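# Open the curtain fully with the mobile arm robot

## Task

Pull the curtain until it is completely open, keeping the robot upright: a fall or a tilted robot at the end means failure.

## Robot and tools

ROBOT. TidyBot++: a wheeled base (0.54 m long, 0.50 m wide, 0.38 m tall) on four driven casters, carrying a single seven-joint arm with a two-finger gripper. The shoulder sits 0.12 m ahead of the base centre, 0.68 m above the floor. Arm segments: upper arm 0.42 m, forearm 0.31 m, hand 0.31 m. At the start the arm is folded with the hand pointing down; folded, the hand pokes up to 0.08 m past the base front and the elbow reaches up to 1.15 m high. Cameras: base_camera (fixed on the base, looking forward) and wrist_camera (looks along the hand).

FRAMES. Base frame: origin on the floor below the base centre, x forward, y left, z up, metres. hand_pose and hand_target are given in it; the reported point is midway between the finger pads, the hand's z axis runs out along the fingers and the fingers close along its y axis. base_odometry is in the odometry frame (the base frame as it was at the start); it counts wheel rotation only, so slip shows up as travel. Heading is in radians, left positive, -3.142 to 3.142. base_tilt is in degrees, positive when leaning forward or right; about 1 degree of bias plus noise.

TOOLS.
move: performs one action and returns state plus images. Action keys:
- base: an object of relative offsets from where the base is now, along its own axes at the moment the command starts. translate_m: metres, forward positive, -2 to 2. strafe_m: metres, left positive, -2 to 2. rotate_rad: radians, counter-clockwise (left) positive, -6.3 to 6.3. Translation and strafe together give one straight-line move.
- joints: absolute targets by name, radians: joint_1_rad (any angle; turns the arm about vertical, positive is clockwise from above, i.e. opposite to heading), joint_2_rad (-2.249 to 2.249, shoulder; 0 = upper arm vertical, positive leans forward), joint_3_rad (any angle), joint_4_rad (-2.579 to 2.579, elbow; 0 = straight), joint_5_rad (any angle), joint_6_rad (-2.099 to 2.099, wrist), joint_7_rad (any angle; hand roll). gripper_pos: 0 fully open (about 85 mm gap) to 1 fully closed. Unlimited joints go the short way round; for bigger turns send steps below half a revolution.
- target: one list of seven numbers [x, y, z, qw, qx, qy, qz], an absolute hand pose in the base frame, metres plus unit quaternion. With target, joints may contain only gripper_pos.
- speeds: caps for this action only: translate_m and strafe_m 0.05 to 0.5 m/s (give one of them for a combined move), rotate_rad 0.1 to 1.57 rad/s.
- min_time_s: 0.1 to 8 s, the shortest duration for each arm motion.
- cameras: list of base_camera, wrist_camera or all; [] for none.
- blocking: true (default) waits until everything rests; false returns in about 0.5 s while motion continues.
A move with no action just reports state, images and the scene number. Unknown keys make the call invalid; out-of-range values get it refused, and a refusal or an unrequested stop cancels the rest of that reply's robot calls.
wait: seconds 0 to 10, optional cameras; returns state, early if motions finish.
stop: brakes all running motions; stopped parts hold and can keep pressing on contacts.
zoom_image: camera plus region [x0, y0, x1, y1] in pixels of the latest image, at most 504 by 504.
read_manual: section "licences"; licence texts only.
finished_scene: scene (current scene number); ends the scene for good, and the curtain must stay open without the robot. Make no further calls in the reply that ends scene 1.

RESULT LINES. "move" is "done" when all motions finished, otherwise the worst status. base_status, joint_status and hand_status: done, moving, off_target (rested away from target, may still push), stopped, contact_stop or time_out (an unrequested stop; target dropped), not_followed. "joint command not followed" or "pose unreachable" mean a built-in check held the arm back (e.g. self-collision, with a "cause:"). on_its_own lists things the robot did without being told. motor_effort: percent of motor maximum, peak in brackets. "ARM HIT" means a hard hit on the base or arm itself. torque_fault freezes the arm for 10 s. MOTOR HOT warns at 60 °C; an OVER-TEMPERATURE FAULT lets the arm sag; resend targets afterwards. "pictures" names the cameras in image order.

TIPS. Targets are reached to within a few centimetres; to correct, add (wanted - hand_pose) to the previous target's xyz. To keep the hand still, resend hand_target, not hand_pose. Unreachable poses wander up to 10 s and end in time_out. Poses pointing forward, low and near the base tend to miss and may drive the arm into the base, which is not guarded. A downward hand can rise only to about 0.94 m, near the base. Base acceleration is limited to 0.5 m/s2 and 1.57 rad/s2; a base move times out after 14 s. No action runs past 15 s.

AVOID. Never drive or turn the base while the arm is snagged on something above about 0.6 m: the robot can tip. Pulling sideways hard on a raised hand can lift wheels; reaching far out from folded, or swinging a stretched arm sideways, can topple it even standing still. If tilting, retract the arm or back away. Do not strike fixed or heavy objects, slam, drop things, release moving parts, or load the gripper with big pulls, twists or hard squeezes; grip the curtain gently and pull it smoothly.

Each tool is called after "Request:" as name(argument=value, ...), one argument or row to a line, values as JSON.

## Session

Request:
move(
  joints={"joint_6_rad": 1.1},
  cameras=["all"],
)

Request:
move(
  base={"rotate_rad": 1.6},
  cameras=["all"],
)

Scene clock: 2.47 s.
move: done
base_odometry: x=+0.000 y=+0.000 heading=+0.000
base_tilt: forward=+0.0 right=+0.3
base_status: not commanded
joint_positions: joint_1_rad=-0.025 joint_2_rad=-0.398 joint_3_rad=+3.136 joint_4_rad=-2.533 joint_5_rad=+0.005 joint_6_rad=+1.005 joint_7_rad=+1.547 gripper_pos=+0.000
joint_status: all done
motor_effort: joint_1_rad=+0(1) joint_2_rad=-4(6) joint_3_rad=+0(1) joint_4_rad=+16(17) joint_5_rad=+0(1) joint_6_rad=+8(10) joint_7_rad=-1(1)
hand_pose: x=+0.5028 y=+0.0148 z=+1.0346 quat_wxyz=(-0.022, +0.535, +0.005, +0.844) (m; base frame)
hand_target: x=+0.4890 y=+0.0145 z=+1.0606 quat_wxyz=(-0.023, +0.495, +0.005, +0.869) (m; base frame)
hand_status: not commanded
pictures: base_camera, wrist_camera
camera_calibration:
wrist_camera: T_world_to_cam=[[0.0443601, -0.998502, -0.0320211, 0.0266397], [0.432913, 0.0480999, -0.900151, 0.772689], [0.900343, 0.0260684, 0.434399, -0.769238], [0, 0, 0, 1]] pos_world=[0.356889, 0.00948634, 1.03055]

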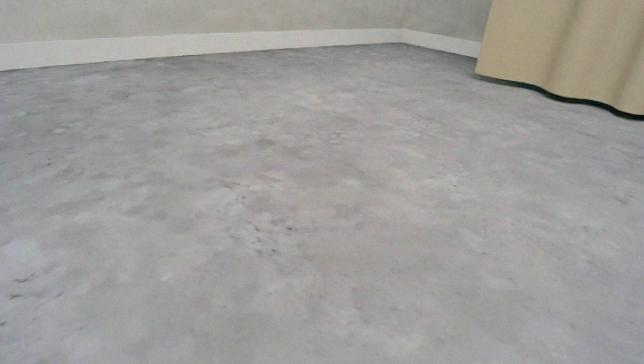

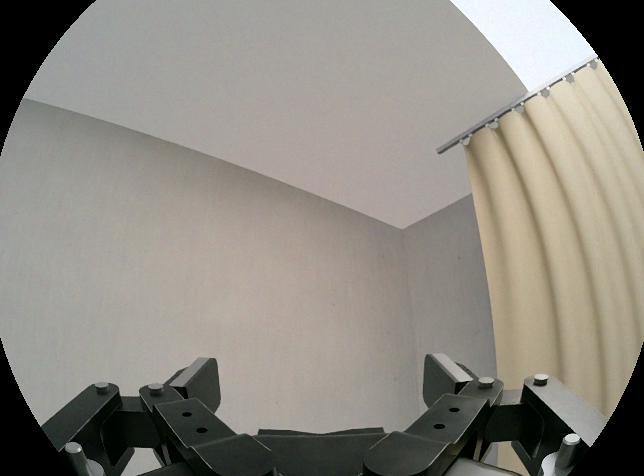

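Scene clock: 4.77 s.
move: done
base_odometry: x=+0.000 y=+0.000 heading=+1.599
base_tilt: forward=+0.0 right=+0.3
base_status: done
joint_positions: joint_1_rad=-0.025 joint_2_rad=-0.398 joint_3_rad=+3.136 joint_4_rad=-2.533 joint_5_rad=+0.005 joint_6_rad=+1.005 joint_7_rad=+1.547 gripper_pos=+0.000
joint_status: not commanded
motor_effort: joint_1_rad=+1(1) joint_2_rad=-5(6) joint_3_rad=+0(2) joint_4_rad=+16(17) joint_5_rad=+0(2) joint_6_rad=+8(10) joint_7_rad=-1(1)
hand_pose: x=+0.5028 y=+0.0148 z=+1.0346 quat_wxyz=(-0.022, +0.535, +0.005, +0.844) (m; base frame)
hand_target: x=+0.4890 y=+0.0145 z=+1.0606 quat_wxyz=(-0.023, +0.495, +0.005, +0.869) (m; base frame)
hand_status: not commanded
pictures: base_camera, wrist_camera
camera_calibration:
wrist_camera: T_world_to_cam=[[0.0444556, -0.9985, -0.0319717, 0.0265548], [0.433028, 0.0481003, -0.900096, 0.772591], [0.900283, 0.0261696, 0.434517, -0.769339], [0, 0, 0, 1]] pos_world=[0.356889, 0.00948641, 1.03055]

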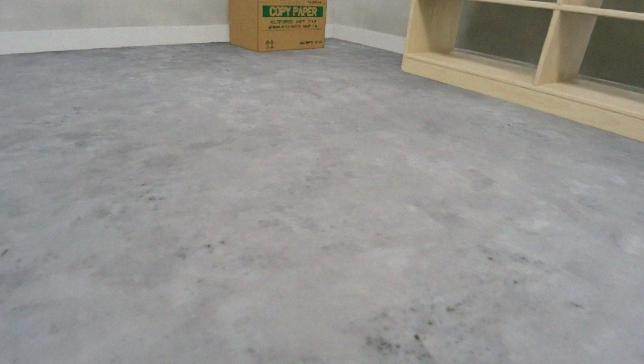

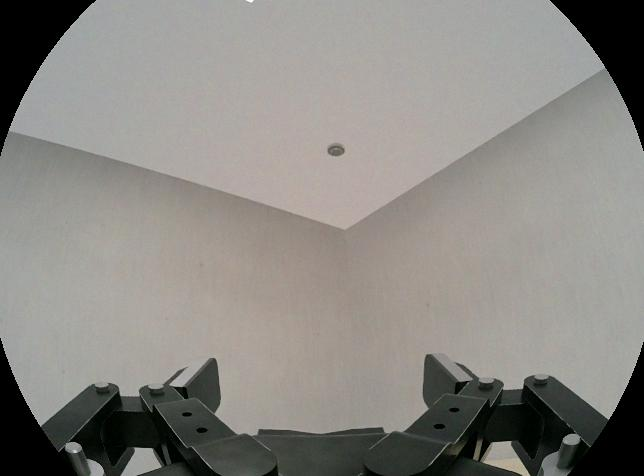

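Request:
move(
  base={"rotate_rad": -2.4},
  cameras=["all"],
)

Request:
zoom_image(
  camera="wrist_camera",
  region=[60, 100, 310, 260],
)

Request:
zoom_image(
  camera="wrist_camera",
  region=[310, 100, 560, 260],
)

Scene clock: 17.73 s.
move: done
base_odometry: x=+0.000 y=+0.000 heading=-0.800
base_tilt: forward=+0.1 right=+0.3
base_status: done
joint_positions: joint_1_rad=-0.025 joint_2_rad=-0.398 joint_3_rad=+3.136 joint_4_rad=-2.533 joint_5_rad=+0.005 joint_6_rad=+1.005 joint_7_rad=+1.547 gripper_pos=+0.000
joint_status: not commanded
motor_effort: joint_1_rad=+0(1) joint_2_rad=-3(6) joint_3_rad=+0(2) joint_4_rad=+16(17) joint_5_rad=+0(2) joint_6_rad=+9(9) joint_7_rad=-1(1)
hand_pose: x=+0.5028 y=+0.0150 z=+1.0346 quat_wxyz=(-0.022, +0.535, +0.005, +0.844) (m; base frame)
hand_target: x=+0.4890 y=+0.0145 z=+1.0606 quat_wxyz=(-0.023, +0.495, +0.005, +0.869) (m; base frame)
hand_status: not commanded
pictures: base_camera, wrist_camera
camera_calibration:
wrist_camera: T_world_to_cam=[[0.0447691, -0.998487, -0.0319364, 0.0265062], [0.433011, 0.0482044, -0.900099, 0.772594], [0.900276, 0.0264678, 0.434514, -0.769338], [0, 0, 0, 1]] pos_world=[0.356888, 0.00958629, 1.03055]

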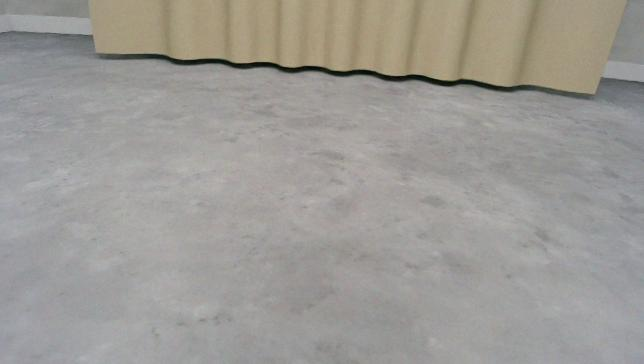

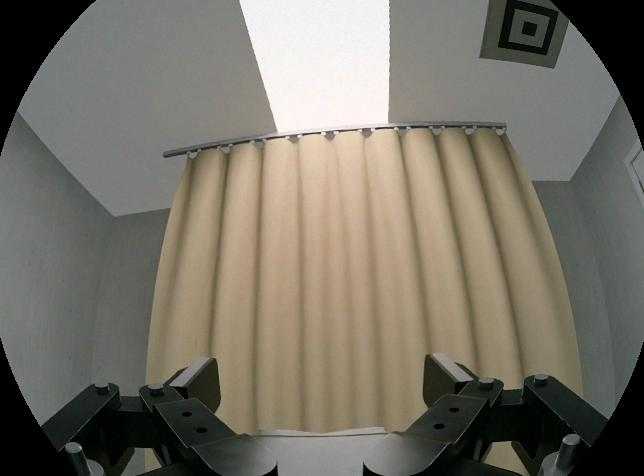

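Scaled by 2.016.

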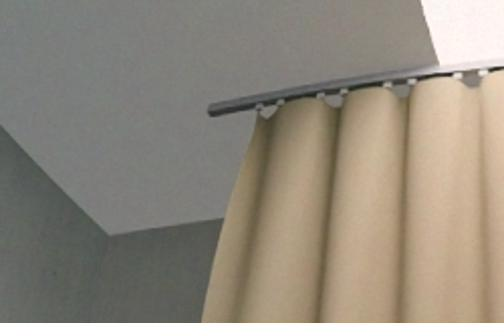

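Scaled by 2.016.

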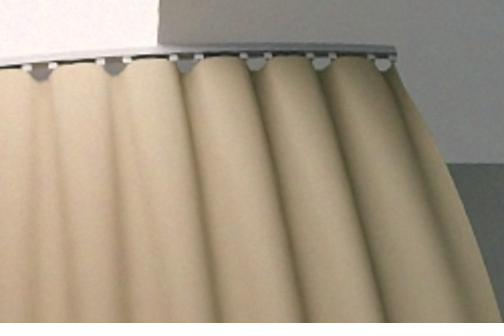

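Request:
move(
  base={"translate_m": 0.58, "strafe_m": 0.75, "rotate_rad": 0.142},
  target=[0.5, -0.17, 1.38, 0.6125, 0.3535, -0.3535, 0.6125],
  joints={"gripper_pos": 0.25},
  cameras=["all"],
)

Scene clock: 45.37 s.
move: done
base_odometry: x=+0.942 y=+0.106 heading=-0.658
base_tilt: forward=+0.1 right=+0.3
base_status: done
joint_positions: joint_1_rad=+2.467 joint_2_rad=-0.807 joint_3_rad=+2.425 joint_4_rad=-0.860 joint_5_rad=+0.005 joint_6_rad=-0.709 joint_7_rad=+1.002 gripper_pos=+0.250
joint_status: all done
motor_effort: joint_1_rad=+0(2) joint_2_rad=+23(25) joint_3_rad=+8(9) joint_4_rad=+5(19) joint_5_rad=+2(3) joint_6_rad=+6(10) joint_7_rad=-1(1)
hand_pose: x=+0.4766 y=-0.1729 z=+1.4088 quat_wxyz=(+0.632, +0.342, -0.330, +0.612) (m; base frame)
hand_target: x=+0.5000 y=-0.1700 z=+1.3800 quat_wxyz=(+0.612, +0.353, -0.353, +0.612) (m; base frame)
hand_status: done (0.037 m and 3.7 deg from the pose sent, 0.392 m and 92.6 deg at the start)
pictures: base_camera, wrist_camera
camera_calibration:
wrist_camera: T_world_to_cam=[[-0.999827, 0.0132297, 0.0130442, 0.461402], [-0.018191, -0.554367, -0.832073, 1.14484], [-0.00377683, -0.832167, 0.554512, -0.790029], [0, 0, 0, 1]] pos_world=[0.479164, -0.0288773, 1.38465]

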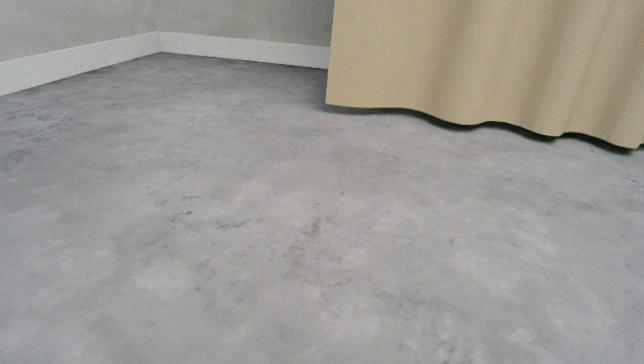

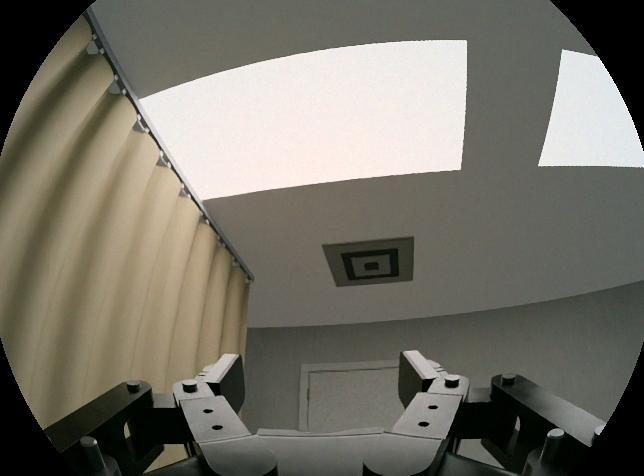

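Request:
move(
  base={"translate_m": 0.7, "strafe_m": 0.2},
  cameras=["all"],
)

Scene clock: 62.17 s.
move: done
base_odometry: x=+1.619 y=-0.163 heading=-0.657
base_tilt: forward=+0.1 right=+0.3
base_status: done
joint_positions: joint_1_rad=+2.468 joint_2_rad=-0.814 joint_3_rad=+2.421 joint_4_rad=-0.855 joint_5_rad=+0.005 joint_6_rad=-0.715 joint_7_rad=+1.001 gripper_pos=+0.250
joint_status: not commanded
motor_effort: joint_1_rad=+0(2) joint_2_rad=+23(26) joint_3_rad=+8(9) joint_4_rad=+6(7) joint_5_rad=+2(3) joint_6_rad=+5(8) joint_7_rad=-1(1)
hand_pose: x=+0.4828 y=-0.1694 z=+1.4064 quat_wxyz=(+0.633, +0.344, -0.328, +0.612) (m; base frame)
hand_target: x=+0.5000 y=-0.1700 z=+1.3800 quat_wxyz=(+0.612, +0.353, -0.353, +0.612) (m; base frame)
hand_status: not commanded
pictures: base_camera, wrist_camera
camera_calibration:
wrist_camera: T_world_to_cam=[[-0.999759, 0.0106755, 0.0192071, 0.458486], [-0.0219021, -0.555012, -0.831554, 1.14586], [0.0017829, -0.831774, 0.555112, -0.789211], [0, 0, 0, 1]] pos_world=[0.484879, -0.0253708, 1.38214]

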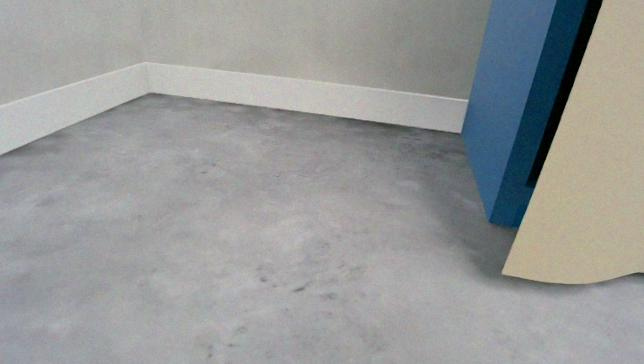

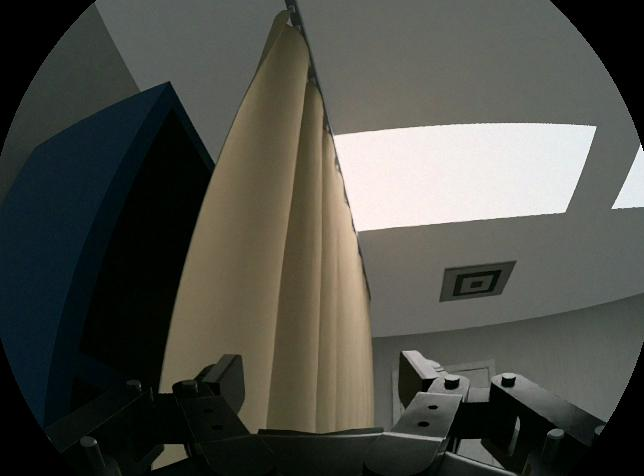

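Request:
move(
  base={"translate_m": 0.12},
  cameras=["wrist_camera"],
)

Request:
move(
  base={"strafe_m": -0.11},
  speeds={"strafe_m": 0.15},
  cameras=["all"],
)

Scene clock: 85.90 s.
move: done
base_odometry: x=+1.714 y=-0.236 heading=-0.657
base_tilt: forward=+0.1 right=+0.3
base_status: done
joint_positions: joint_1_rad=+2.471 joint_2_rad=-0.822 joint_3_rad=+2.415 joint_4_rad=-0.853 joint_5_rad=+0.005 joint_6_rad=-0.716 joint_7_rad=+1.001 gripper_pos=+0.250
joint_status: not commanded
motor_effort: joint_1_rad=+0(1) joint_2_rad=+23(27) joint_3_rad=+8(10) joint_4_rad=+6(7) joint_5_rad=+2(3) joint_6_rad=+5(7) joint_7_rad=-1(1)
hand_pose: x=+0.4896 y=-0.1673 z=+1.4037 quat_wxyz=(+0.634, +0.346, -0.324, +0.610) (m; base frame)
hand_target: x=+0.5000 y=-0.1700 z=+1.3800 quat_wxyz=(+0.612, +0.353, -0.353, +0.612) (m; base frame)
hand_status: not commanded
pictures: wrist_camera
camera_calibration:
wrist_camera: T_world_to_cam=[[-0.999543, 0.0106715, 0.0282752, 0.452436], [-0.029423, -0.557316, -0.829779, 1.14578], [0.00690326, -0.830232, 0.557375, -0.791339], [0, 0, 0, 1]] pos_world=[0.491405, -0.0232628, 1.37902]

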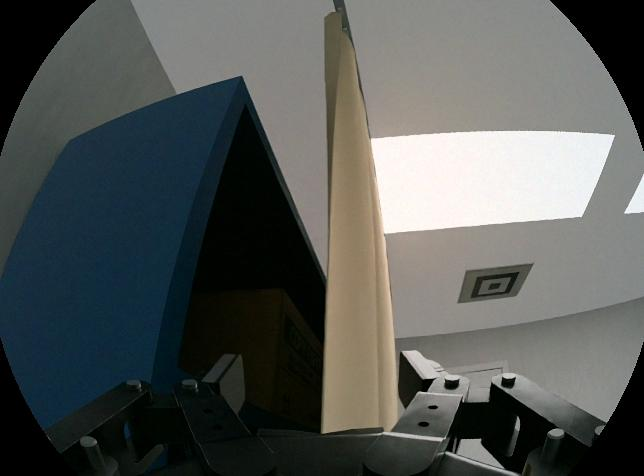

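Scene clock: 87.23 s.
move: done
base_odometry: x=+1.647 y=-0.324 heading=-0.657
base_tilt: forward=+0.1 right=+0.3
base_status: done
joint_positions: joint_1_rad=+2.480 joint_2_rad=-0.822 joint_3_rad=+2.415 joint_4_rad=-0.851 joint_5_rad=+0.005 joint_6_rad=-0.717 joint_7_rad=+1.001 gripper_pos=+0.250
joint_status: not commanded
motor_effort: joint_1_rad=+0(3) joint_2_rad=+24(26) joint_3_rad=+8(10) joint_4_rad=+5(7) joint_5_rad=+3(3) joint_6_rad=+6(8) joint_7_rad=-1(1)
hand_pose: x=+0.4886 y=-0.1698 z=+1.4040 quat_wxyz=(+0.637, +0.345, -0.325, +0.608) (m; base frame)
hand_target: x=+0.5000 y=-0.1700 z=+1.3800 quat_wxyz=(+0.612, +0.353, -0.353, +0.612) (m; base frame)
hand_status: not commanded
pictures: base_camera, wrist_camera
camera_calibration:
wrist_camera: T_world_to_cam=[[-0.999411, 0.0189301, 0.0286372, 0.452317], [-0.0343272, -0.557915, -0.829188, 1.14607], [0.000280526, -0.829682, 0.558236, -0.791537], [0, 0, 0, 1]] pos_world=[0.491614, -0.0258747, 1.37922]

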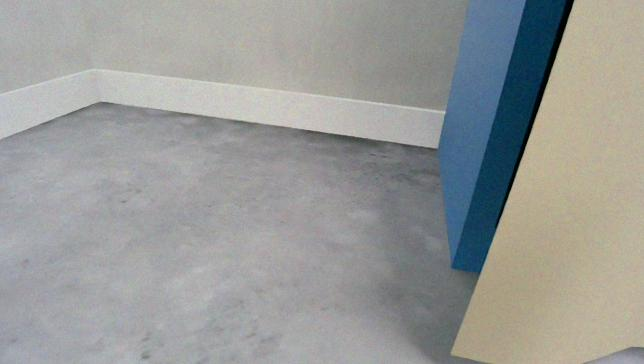

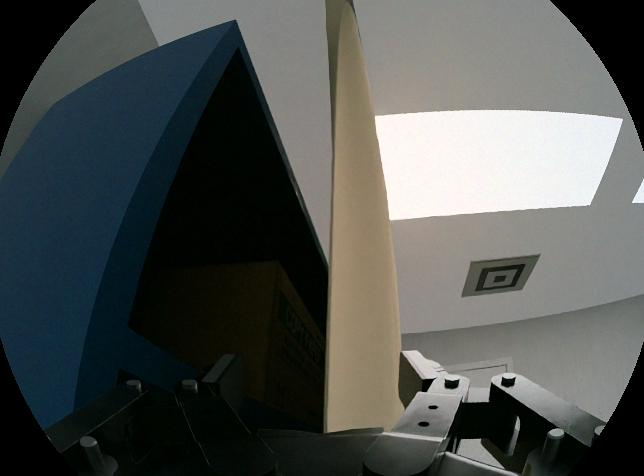

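Request:
move(
  base={"strafe_m": -0.055},
  speeds={"strafe_m": 0.15},
)

Request:
move(
  joints={"gripper_pos": 1},
  cameras=["wrist_camera"],
)

Scene clock: 100.10 s.
move: done
base_odometry: x=+1.613 y=-0.368 heading=-0.656
base_tilt: forward=+0.1 right=+0.3
base_status: done
joint_positions: joint_1_rad=+2.484 joint_2_rad=-0.822 joint_3_rad=+2.415 joint_4_rad=-0.848 joint_5_rad=+0.005 joint_6_rad=-0.718 joint_7_rad=+1.001 gripper_pos=+0.250
joint_status: not commanded
motor_effort: joint_1_rad=+0(3) joint_2_rad=+23(27) joint_3_rad=+8(9) joint_4_rad=+5(7) joint_5_rad=+2(3) joint_6_rad=+7(7) joint_7_rad=-1(1)
hand_pose: x=+0.4888 y=-0.1700 z=+1.4045 quat_wxyz=(+0.638, +0.344, -0.325, +0.607) (m; base frame)
hand_target: x=+0.5000 y=-0.1700 z=+1.3800 quat_wxyz=(+0.612, +0.353, -0.353, +0.612) (m; base frame)
hand_status: not commanded
pictures: none

Scene clock: 101.07 s.
move: done
base_odometry: x=+1.613 y=-0.368 heading=-0.656
base_tilt: forward=+0.1 right=+0.3
base_status: not commanded
joint_positions: joint_1_rad=+2.484 joint_2_rad=-0.822 joint_3_rad=+2.415 joint_4_rad=-0.848 joint_5_rad=+0.005 joint_6_rad=-0.718 joint_7_rad=+1.001 gripper_pos=+0.990
joint_status: all done
motor_effort: joint_1_rad=+1(1) joint_2_rad=+24(24) joint_3_rad=+8(9) joint_4_rad=+5(6) joint_5_rad=+3(3) joint_6_rad=+6(7) joint_7_rad=-1(1)
hand_pose: x=+0.4888 y=-0.1700 z=+1.4045 quat_wxyz=(+0.638, +0.344, -0.325, +0.607) (m; base frame)
hand_target: x=+0.5000 y=-0.1700 z=+1.3800 quat_wxyz=(+0.612, +0.353, -0.353, +0.612) (m; base frame)
hand_status: not commanded
pictures: wrist_camera
camera_calibration:
wrist_camera: T_world_to_cam=[[-0.99933, 0.0218516, 0.0293588, 0.451964], [-0.0365595, -0.55912, -0.82828, 1.1459], [-0.00168421, -0.828799, 0.559544, -0.79271], [0, 0, 0, 1]] pos_world=[0.492219, -0.0261755, 1.37942]

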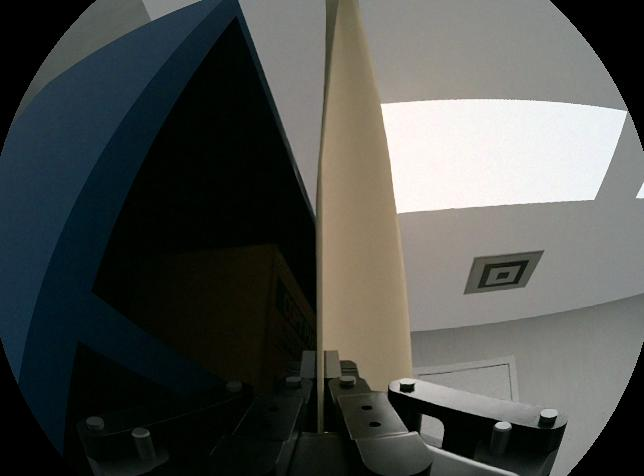

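Request:
move(
  base={"strafe_m": -0.97, "translate_m": -0.27},
  speeds={"strafe_m": 0.25},
  cameras=["all"],
)

Scene clock: 120.93 s.
move: done
base_odometry: x=+0.807 y=-0.971 heading=-0.656
base_tilt: forward=+0.1 right=+0.3
base_status: done
joint_positions: joint_1_rad=+2.479 joint_2_rad=-0.823 joint_3_rad=+2.416 joint_4_rad=-0.817 joint_5_rad=+0.005 joint_6_rad=-0.718 joint_7_rad=+0.998 gripper_pos=+0.990
joint_status: not commanded
motor_effort: joint_1_rad=+2(4) joint_2_rad=+24(28) joint_3_rad=+4(9) joint_4_rad=+0(6) joint_5_rad=+0(3) joint_6_rad=-1(7) joint_7_rad=-1(1)
hand_pose: x=+0.4998 y=-0.1544 z=+1.4121 quat_wxyz=(+0.638, +0.342, -0.310, +0.617) (m; base frame)
hand_target: x=+0.5000 y=-0.1700 z=+1.3800 quat_wxyz=(+0.612, +0.353, -0.353, +0.612) (m; base frame)
hand_status: not commanded
pictures: base_camera, wrist_camera
camera_calibration:
wrist_camera: T_world_to_cam=[[-0.999301, 0.00157019, 0.0373521, 0.44792], [-0.0313052, -0.581297, -0.813089, 1.13389], [0.0204359, -0.81369, 0.58094, -0.8229], [0, 0, 0, 1]] pos_world=[0.49992, -0.0111639, 1.38327]

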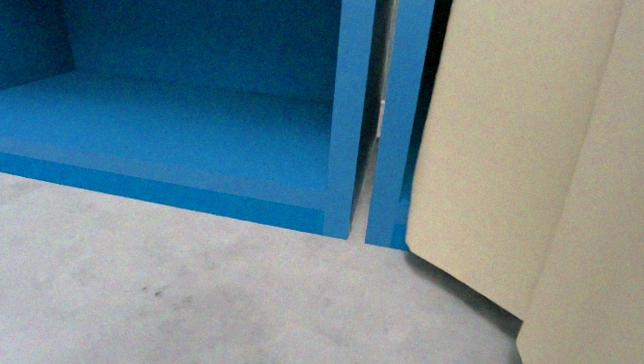

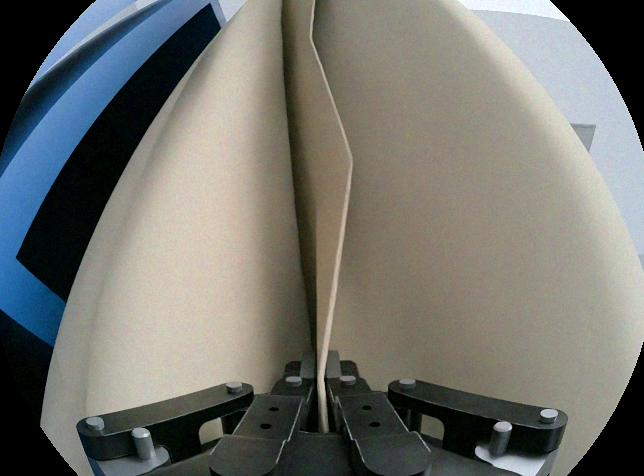

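Request:
move(
  base={"strafe_m": -0.44, "translate_m": -0.115},
  speeds={"strafe_m": 0.2},
  cameras=["all"],
)

Scene clock: 129.47 s.
move: done
base_odometry: x=+0.448 y=-1.250 heading=-0.656
base_tilt: forward=+0.0 right=+0.3
base_status: done
joint_positions: joint_1_rad=+2.470 joint_2_rad=-0.825 joint_3_rad=+2.423 joint_4_rad=-0.802 joint_5_rad=+0.005 joint_6_rad=-0.718 joint_7_rad=+0.997 gripper_pos=+0.990
joint_status: not commanded
motor_effort: joint_1_rad=+4(5) joint_2_rad=+25(31) joint_3_rad=+3(4) joint_4_rad=-3(5) joint_5_rad=-1(2) joint_6_rad=-4(5) joint_7_rad=+0(1)
hand_pose: x=+0.5036 y=-0.1424 z=+1.4173 quat_wxyz=(+0.637, +0.339, -0.302, +0.623) (m; base frame)
hand_target: x=+0.5000 y=-0.1700 z=+1.3800 quat_wxyz=(+0.612, +0.353, -0.353, +0.612) (m; base frame)
hand_status: not commanded
pictures: base_camera, wrist_camera
camera_calibration:
wrist_camera: T_world_to_cam=[[-0.99918, -0.0105415, 0.0390816, 0.447331], [-0.0251245, -0.59549, -0.80297, 1.12569], [0.0317372, -0.803294, 0.594737, -0.840099], [0, 0, 0, 1]] pos_world=[0.501909, 0.000206582, 1.38605]

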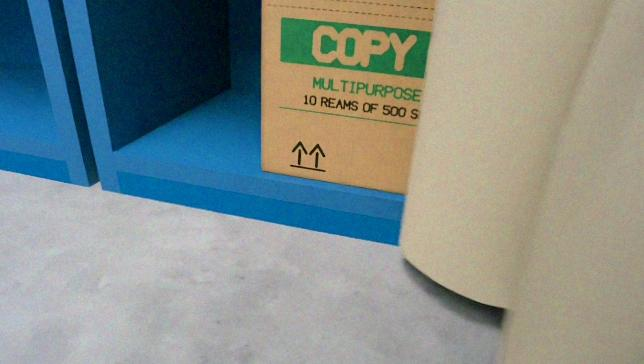

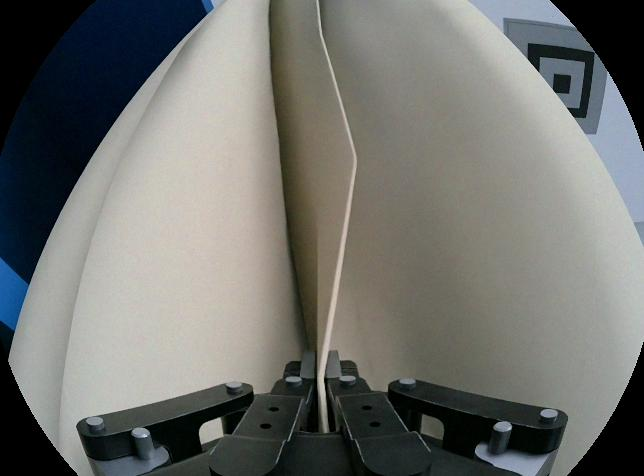

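Request:
move(
  base={"strafe_m": -0.25, "translate_m": -0.065},
  speeds={"strafe_m": 0.15},
  cameras=["all"],
)

Scene clock: 141.10 s.
move: done
base_odometry: x=+0.243 y=-1.408 heading=-0.656
base_tilt: forward=+0.1 right=+0.3
base_status: done
joint_positions: joint_1_rad=+2.463 joint_2_rad=-0.827 joint_3_rad=+2.429 joint_4_rad=-0.795 joint_5_rad=+0.005 joint_6_rad=-0.718 joint_7_rad=+0.996 gripper_pos=+0.990
joint_status: not commanded
motor_effort: joint_1_rad=+4(7) joint_2_rad=+25(29) joint_3_rad=+2(3) joint_4_rad=-4(6) joint_5_rad=-2(3) joint_6_rad=-5(7) joint_7_rad=+0(1)
hand_pose: x=+0.5054 y=-0.1348 z=+1.4200 quat_wxyz=(+0.637, +0.336, -0.298, +0.626) (m; base frame)
hand_target: x=+0.5000 y=-0.1700 z=+1.3800 quat_wxyz=(+0.612, +0.353, -0.353, +0.612) (m; base frame)
hand_status: not commanded
pictures: base_camera, wrist_camera
camera_calibration:
wrist_camera: T_world_to_cam=[[-0.999064, -0.0161268, 0.0401264, 0.446795], [-0.0222364, -0.604246, -0.796487, 1.12058], [0.037091, -0.796634, 0.603323, -0.849528], [0, 0, 0, 1]] pos_world=[0.502804, 0.00754701, 1.38714]

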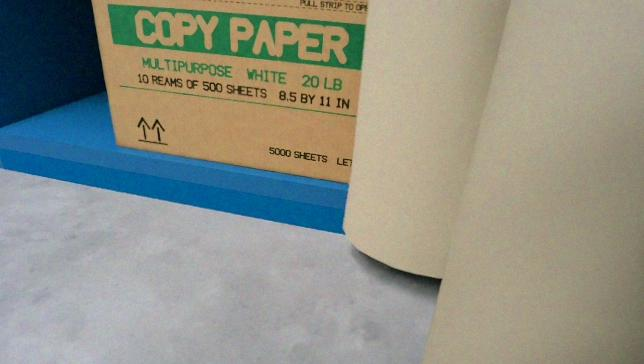

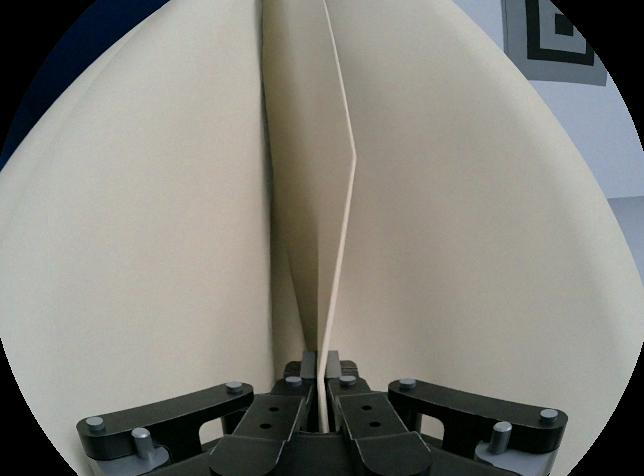

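Request:
move(
  base={"strafe_m": -0.25, "translate_m": -0.065},
  speeds={"strafe_m": 0.15},
  cameras=["all"],
)

Scene clock: 149.07 s.
move: done
base_odometry: x=+0.039 y=-1.567 heading=-0.656
base_tilt: forward=+0.1 right=+0.3
base_status: done
joint_positions: joint_1_rad=+2.441 joint_2_rad=-0.832 joint_3_rad=+2.460 joint_4_rad=-0.743 joint_5_rad=+0.005 joint_6_rad=-0.716 joint_7_rad=+0.996 gripper_pos=+0.990
joint_status: not commanded
motor_effort: joint_1_rad=+10(11) joint_2_rad=+31(31) joint_3_rad=-4(5) joint_4_rad=-16(17) joint_5_rad=-7(7) joint_6_rad=-18(20) joint_7_rad=-1(1)
hand_pose: x=+0.5133 y=-0.0949 z=+1.4381 quat_wxyz=(+0.640, +0.322, -0.271, +0.643) (m; base frame)
hand_target: x=+0.5000 y=-0.1700 z=+1.3800 quat_wxyz=(+0.612, +0.353, -0.353, +0.612) (m; base frame)
hand_status: not commanded
pictures: base_camera, wrist_camera
camera_calibration:
wrist_camera: T_world_to_cam=[[-0.998026, -0.0402978, 0.0481753, 0.440228], [-0.0100326, -0.654898, -0.755651, 1.08954], [0.0620009, -0.754643, 0.6532, -0.909577], [0, 0, 0, 1]] pos_world=[0.506684, 0.0448694, 1.39624]

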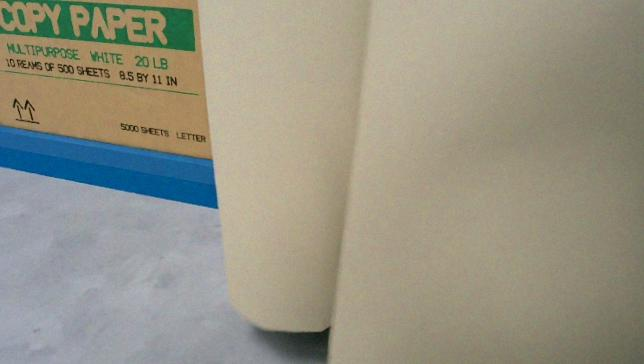

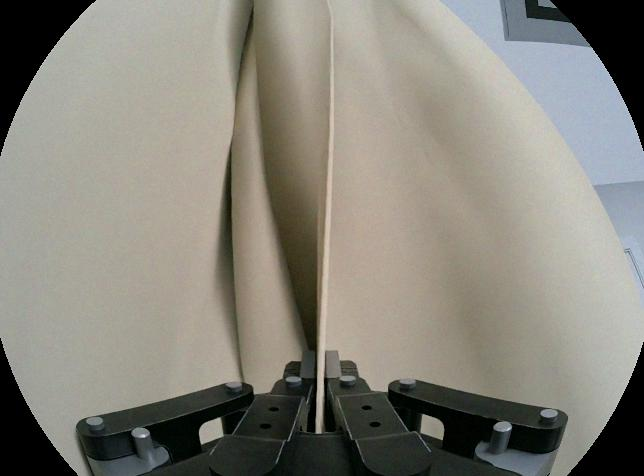

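Request:
move(
  base={"strafe_m": -0.2, "translate_m": -0.05},
  speeds={"strafe_m": 0.15},
  cameras=["all"],
)

Scene clock: 157.33 s.
move: done
base_odometry: x=-0.122 y=-1.694 heading=-0.655
base_tilt: forward=+0.0 right=+0.2
base_status: done
joint_positions: joint_1_rad=+2.391 joint_2_rad=-0.861 joint_3_rad=+2.488 joint_4_rad=-0.677 joint_5_rad=+0.007 joint_6_rad=-0.652 joint_7_rad=+0.996 gripper_pos=+0.990
joint_status: not commanded
motor_effort: joint_1_rad=+19(20) joint_2_rad=+37(41) joint_3_rad=-10(11) joint_4_rad=-31(32) joint_5_rad=-11(12) joint_6_rad=-35(36) joint_7_rad=-1(2)
hand_pose: x=+0.5498 y=-0.0103 z=+1.4591 quat_wxyz=(+0.639, +0.302, -0.193, +0.681) (m; base frame)
hand_target: x=+0.5000 y=-0.1700 z=+1.3800 quat_wxyz=(+0.612, +0.353, -0.353, +0.612) (m; base frame)
hand_status: not commanded
pictures: base_camera, wrist_camera
camera_calibration:
wrist_camera: T_world_to_cam=[[-0.987068, -0.117876, 0.108638, 0.384035], [0.018266, -0.755995, -0.654323, 0.996663], [0.159259, -0.643877, 0.748371, -1.05293], [0, 0, 0, 1]] pos_world=[0.528552, 0.120783, 1.3984]

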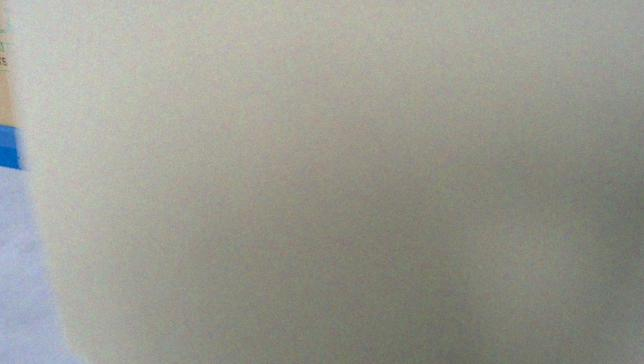

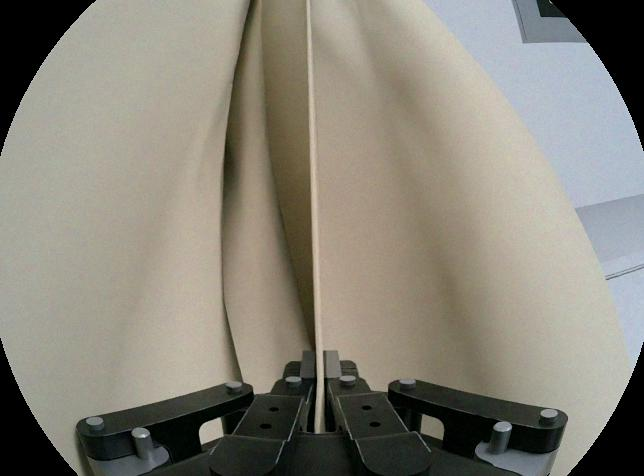

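Request:
move(
  base={"strafe_m": -0.12, "translate_m": -0.03},
  speeds={"strafe_m": 0.1},
)

Scene clock: 164.13 s.
move: done
base_odometry: x=-0.218 y=-1.771 heading=-0.653
base_tilt: forward=+0.1 right=+0.2
base_status: done
joint_positions: joint_1_rad=+2.365 joint_2_rad=-0.874 joint_3_rad=+2.502 joint_4_rad=-0.642 joint_5_rad=+0.018 joint_6_rad=-0.612 joint_7_rad=+0.996 gripper_pos=+0.990
joint_status: not commanded
motor_effort: joint_1_rad=+23(25) joint_2_rad=+41(44) joint_3_rad=-13(14) joint_4_rad=-38(40) joint_5_rad=-12(14) joint_6_rad=-43(44) joint_7_rad=-2(2)
hand_pose: x=+0.5646 y=+0.0385 z=+1.4690 quat_wxyz=(+0.639, +0.288, -0.150, +0.698) (m; base frame)
hand_target: x=+0.5000 y=-0.1700 z=+1.3800 quat_wxyz=(+0.612, +0.353, -0.353, +0.612) (m; base frame)
hand_status: not commanded
pictures: none

Request:
move(
  base={"strafe_m": 0.3, "translate_m": 0.08},
  speeds={"strafe_m": 0.2},
)

Request:
move(
  joints={"gripper_pos": 0.3},
)

Request:
move(
  base={"strafe_m": 0.2},
  speeds={"strafe_m": 0.3},
)

Request:
move(
  base={"translate_m": -0.85},
  cameras=["all"],
)

Request:
move(
  base={"rotate_rad": 1.4},
  cameras=["wrist_camera"],
)

Scene clock: 175.23 s.
move: done
base_odometry: x=+0.028 y=-1.581 heading=-0.654
base_tilt: forward=+0.1 right=+0.3
base_status: done
joint_positions: joint_1_rad=+2.440 joint_2_rad=-0.874 joint_3_rad=+2.453 joint_4_rad=-0.767 joint_5_rad=+0.018 joint_6_rad=-0.660 joint_7_rad=+0.996 gripper_pos=+0.990
joint_status: not commanded
motor_effort: joint_1_rad=+5(23) joint_2_rad=+27(42) joint_3_rad=+1(13) joint_4_rad=-5(38) joint_5_rad=-3(13) joint_6_rad=-4(42) joint_7_rad=-1(2)
hand_pose: x=+0.5409 y=-0.0757 z=+1.4325 quat_wxyz=(+0.652, +0.321, -0.236, +0.645) (m; base frame)
hand_target: x=+0.5000 y=-0.1700 z=+1.3800 quat_wxyz=(+0.612, +0.353, -0.353, +0.612) (m; base frame)
hand_status: not commanded
pictures: none

Scene clock: 176.17 s.
move: done
base_odometry: x=+0.028 y=-1.581 heading=-0.654
base_tilt: forward=+0.0 right=+0.3
base_status: not commanded
joint_positions: joint_1_rad=+2.460 joint_2_rad=-0.874 joint_3_rad=+2.430 joint_4_rad=-0.809 joint_5_rad=+0.016 joint_6_rad=-0.718 joint_7_rad=+0.996 gripper_pos=+0.300
joint_status: all done
motor_effort: joint_1_rad=+2(5) joint_2_rad=+27(30) joint_3_rad=+7(8) joint_4_rad=+2(5) joint_5_rad=+2(3) joint_6_rad=+5(5) joint_7_rad=-1(1)
hand_pose: x=+0.5259 y=-0.1174 z=+1.4073 quat_wxyz=(+0.650, +0.338, -0.282, +0.620) (m; base frame)
hand_target: x=+0.5000 y=-0.1700 z=+1.3800 quat_wxyz=(+0.612, +0.353, -0.353, +0.612) (m; base frame)
hand_status: not commanded
pictures: none

Scene clock: 177.70 s.
move: done
base_odometry: x=+0.150 y=-1.422 heading=-0.654
base_tilt: forward=+0.1 right=+0.3
base_status: done
joint_positions: joint_1_rad=+2.475 joint_2_rad=-0.874 joint_3_rad=+2.424 joint_4_rad=-0.821 joint_5_rad=+0.016 joint_6_rad=-0.723 joint_7_rad=+0.996 gripper_pos=+0.300
joint_status: not commanded
motor_effort: joint_1_rad=+1(4) joint_2_rad=+26(30) joint_3_rad=+8(9) joint_4_rad=+4(6) joint_5_rad=+3(3) joint_6_rad=+6(7) joint_7_rad=-1(1)
hand_pose: x=+0.5215 y=-0.1304 z=+1.4024 quat_wxyz=(+0.653, +0.339, -0.291, +0.611) (m; base frame)
hand_target: x=+0.5000 y=-0.1700 z=+1.3800 quat_wxyz=(+0.612, +0.353, -0.353, +0.612) (m; base frame)
hand_status: not commanded
pictures: none

Scene clock: 180.40 s.
move: done
base_odometry: x=-0.525 y=-0.905 heading=-0.654
base_tilt: forward=+0.1 right=+0.3
base_status: done
joint_positions: joint_1_rad=+2.478 joint_2_rad=-0.857 joint_3_rad=+2.405 joint_4_rad=-0.833 joint_5_rad=+0.007 joint_6_rad=-0.756 joint_7_rad=+0.996 gripper_pos=+0.300
joint_status: not commanded
motor_effort: joint_1_rad=+1(5) joint_2_rad=+25(35) joint_3_rad=+8(13) joint_4_rad=+4(6) joint_5_rad=+3(6) joint_6_rad=+6(7) joint_7_rad=-1(1)
hand_pose: x=+0.5120 y=-0.1526 z=+1.3905 quat_wxyz=(+0.640, +0.352, -0.318, +0.604) (m; base frame)
hand_target: x=+0.5000 y=-0.1700 z=+1.3800 quat_wxyz=(+0.612, +0.353, -0.353, +0.612) (m; base frame)
hand_status: not commanded
pictures: base_camera, wrist_camera
camera_calibration:
wrist_camera: T_world_to_cam=[[-0.998536, 0.0181428, 0.0509639, 0.444175], [-0.0524186, -0.55734, -0.828628, 1.15385], [0.0133706, -0.830086, 0.557475, -0.775467], [0, 0, 0, 1]] pos_world=[0.514376, -0.0086754, 1.36578]

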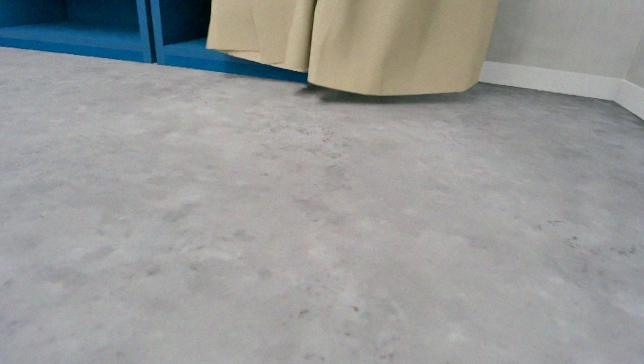

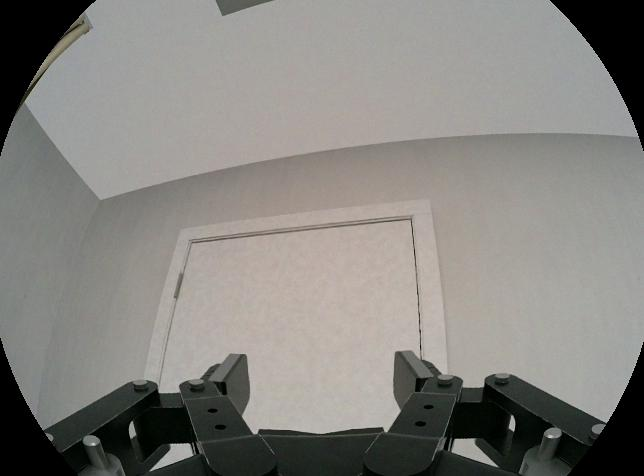

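Scene clock: 182.77 s.
move: done
base_odometry: x=-0.525 y=-0.905 heading=+0.746
base_tilt: forward=+0.1 right=+0.3
base_status: done
joint_positions: joint_1_rad=+2.474 joint_2_rad=-0.857 joint_3_rad=+2.405 joint_4_rad=-0.832 joint_5_rad=+0.007 joint_6_rad=-0.756 joint_7_rad=+0.996 gripper_pos=+0.300
joint_status: not commanded
motor_effort: joint_1_rad=+0(3) joint_2_rad=+24(30) joint_3_rad=+8(10) joint_4_rad=+5(7) joint_5_rad=+3(4) joint_6_rad=+6(8) joint_7_rad=-1(1)
hand_pose: x=+0.5128 y=-0.1508 z=+1.3907 quat_wxyz=(+0.639, +0.352, -0.317, +0.606) (m; base frame)
hand_target: x=+0.5000 y=-0.1700 z=+1.3800 quat_wxyz=(+0.612, +0.353, -0.353, +0.612) (m; base frame)
hand_status: not commanded
pictures: wrist_camera
camera_calibration:
wrist_camera: T_world_to_cam=[[-0.998593, 0.0140195, 0.0511489, 0.444086], [-0.0502585, -0.558128, -0.828232, 1.15321], [0.0169362, -0.829637, 0.558047, -0.77658], [0, 0, 0, 1]] pos_world=[0.514572, -0.00686567, 1.36578]

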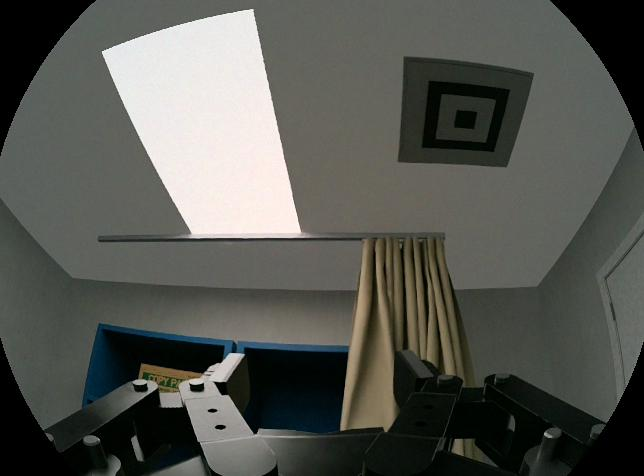

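Request:
zoom_image(
  camera="wrist_camera",
  region=[340, 220, 460, 300],
)

Scaled by 4.200.

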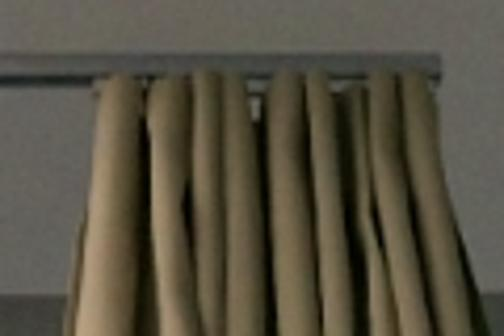

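Request:
finished_scene(
  scene=3,
)

The scene is finished: the task was done.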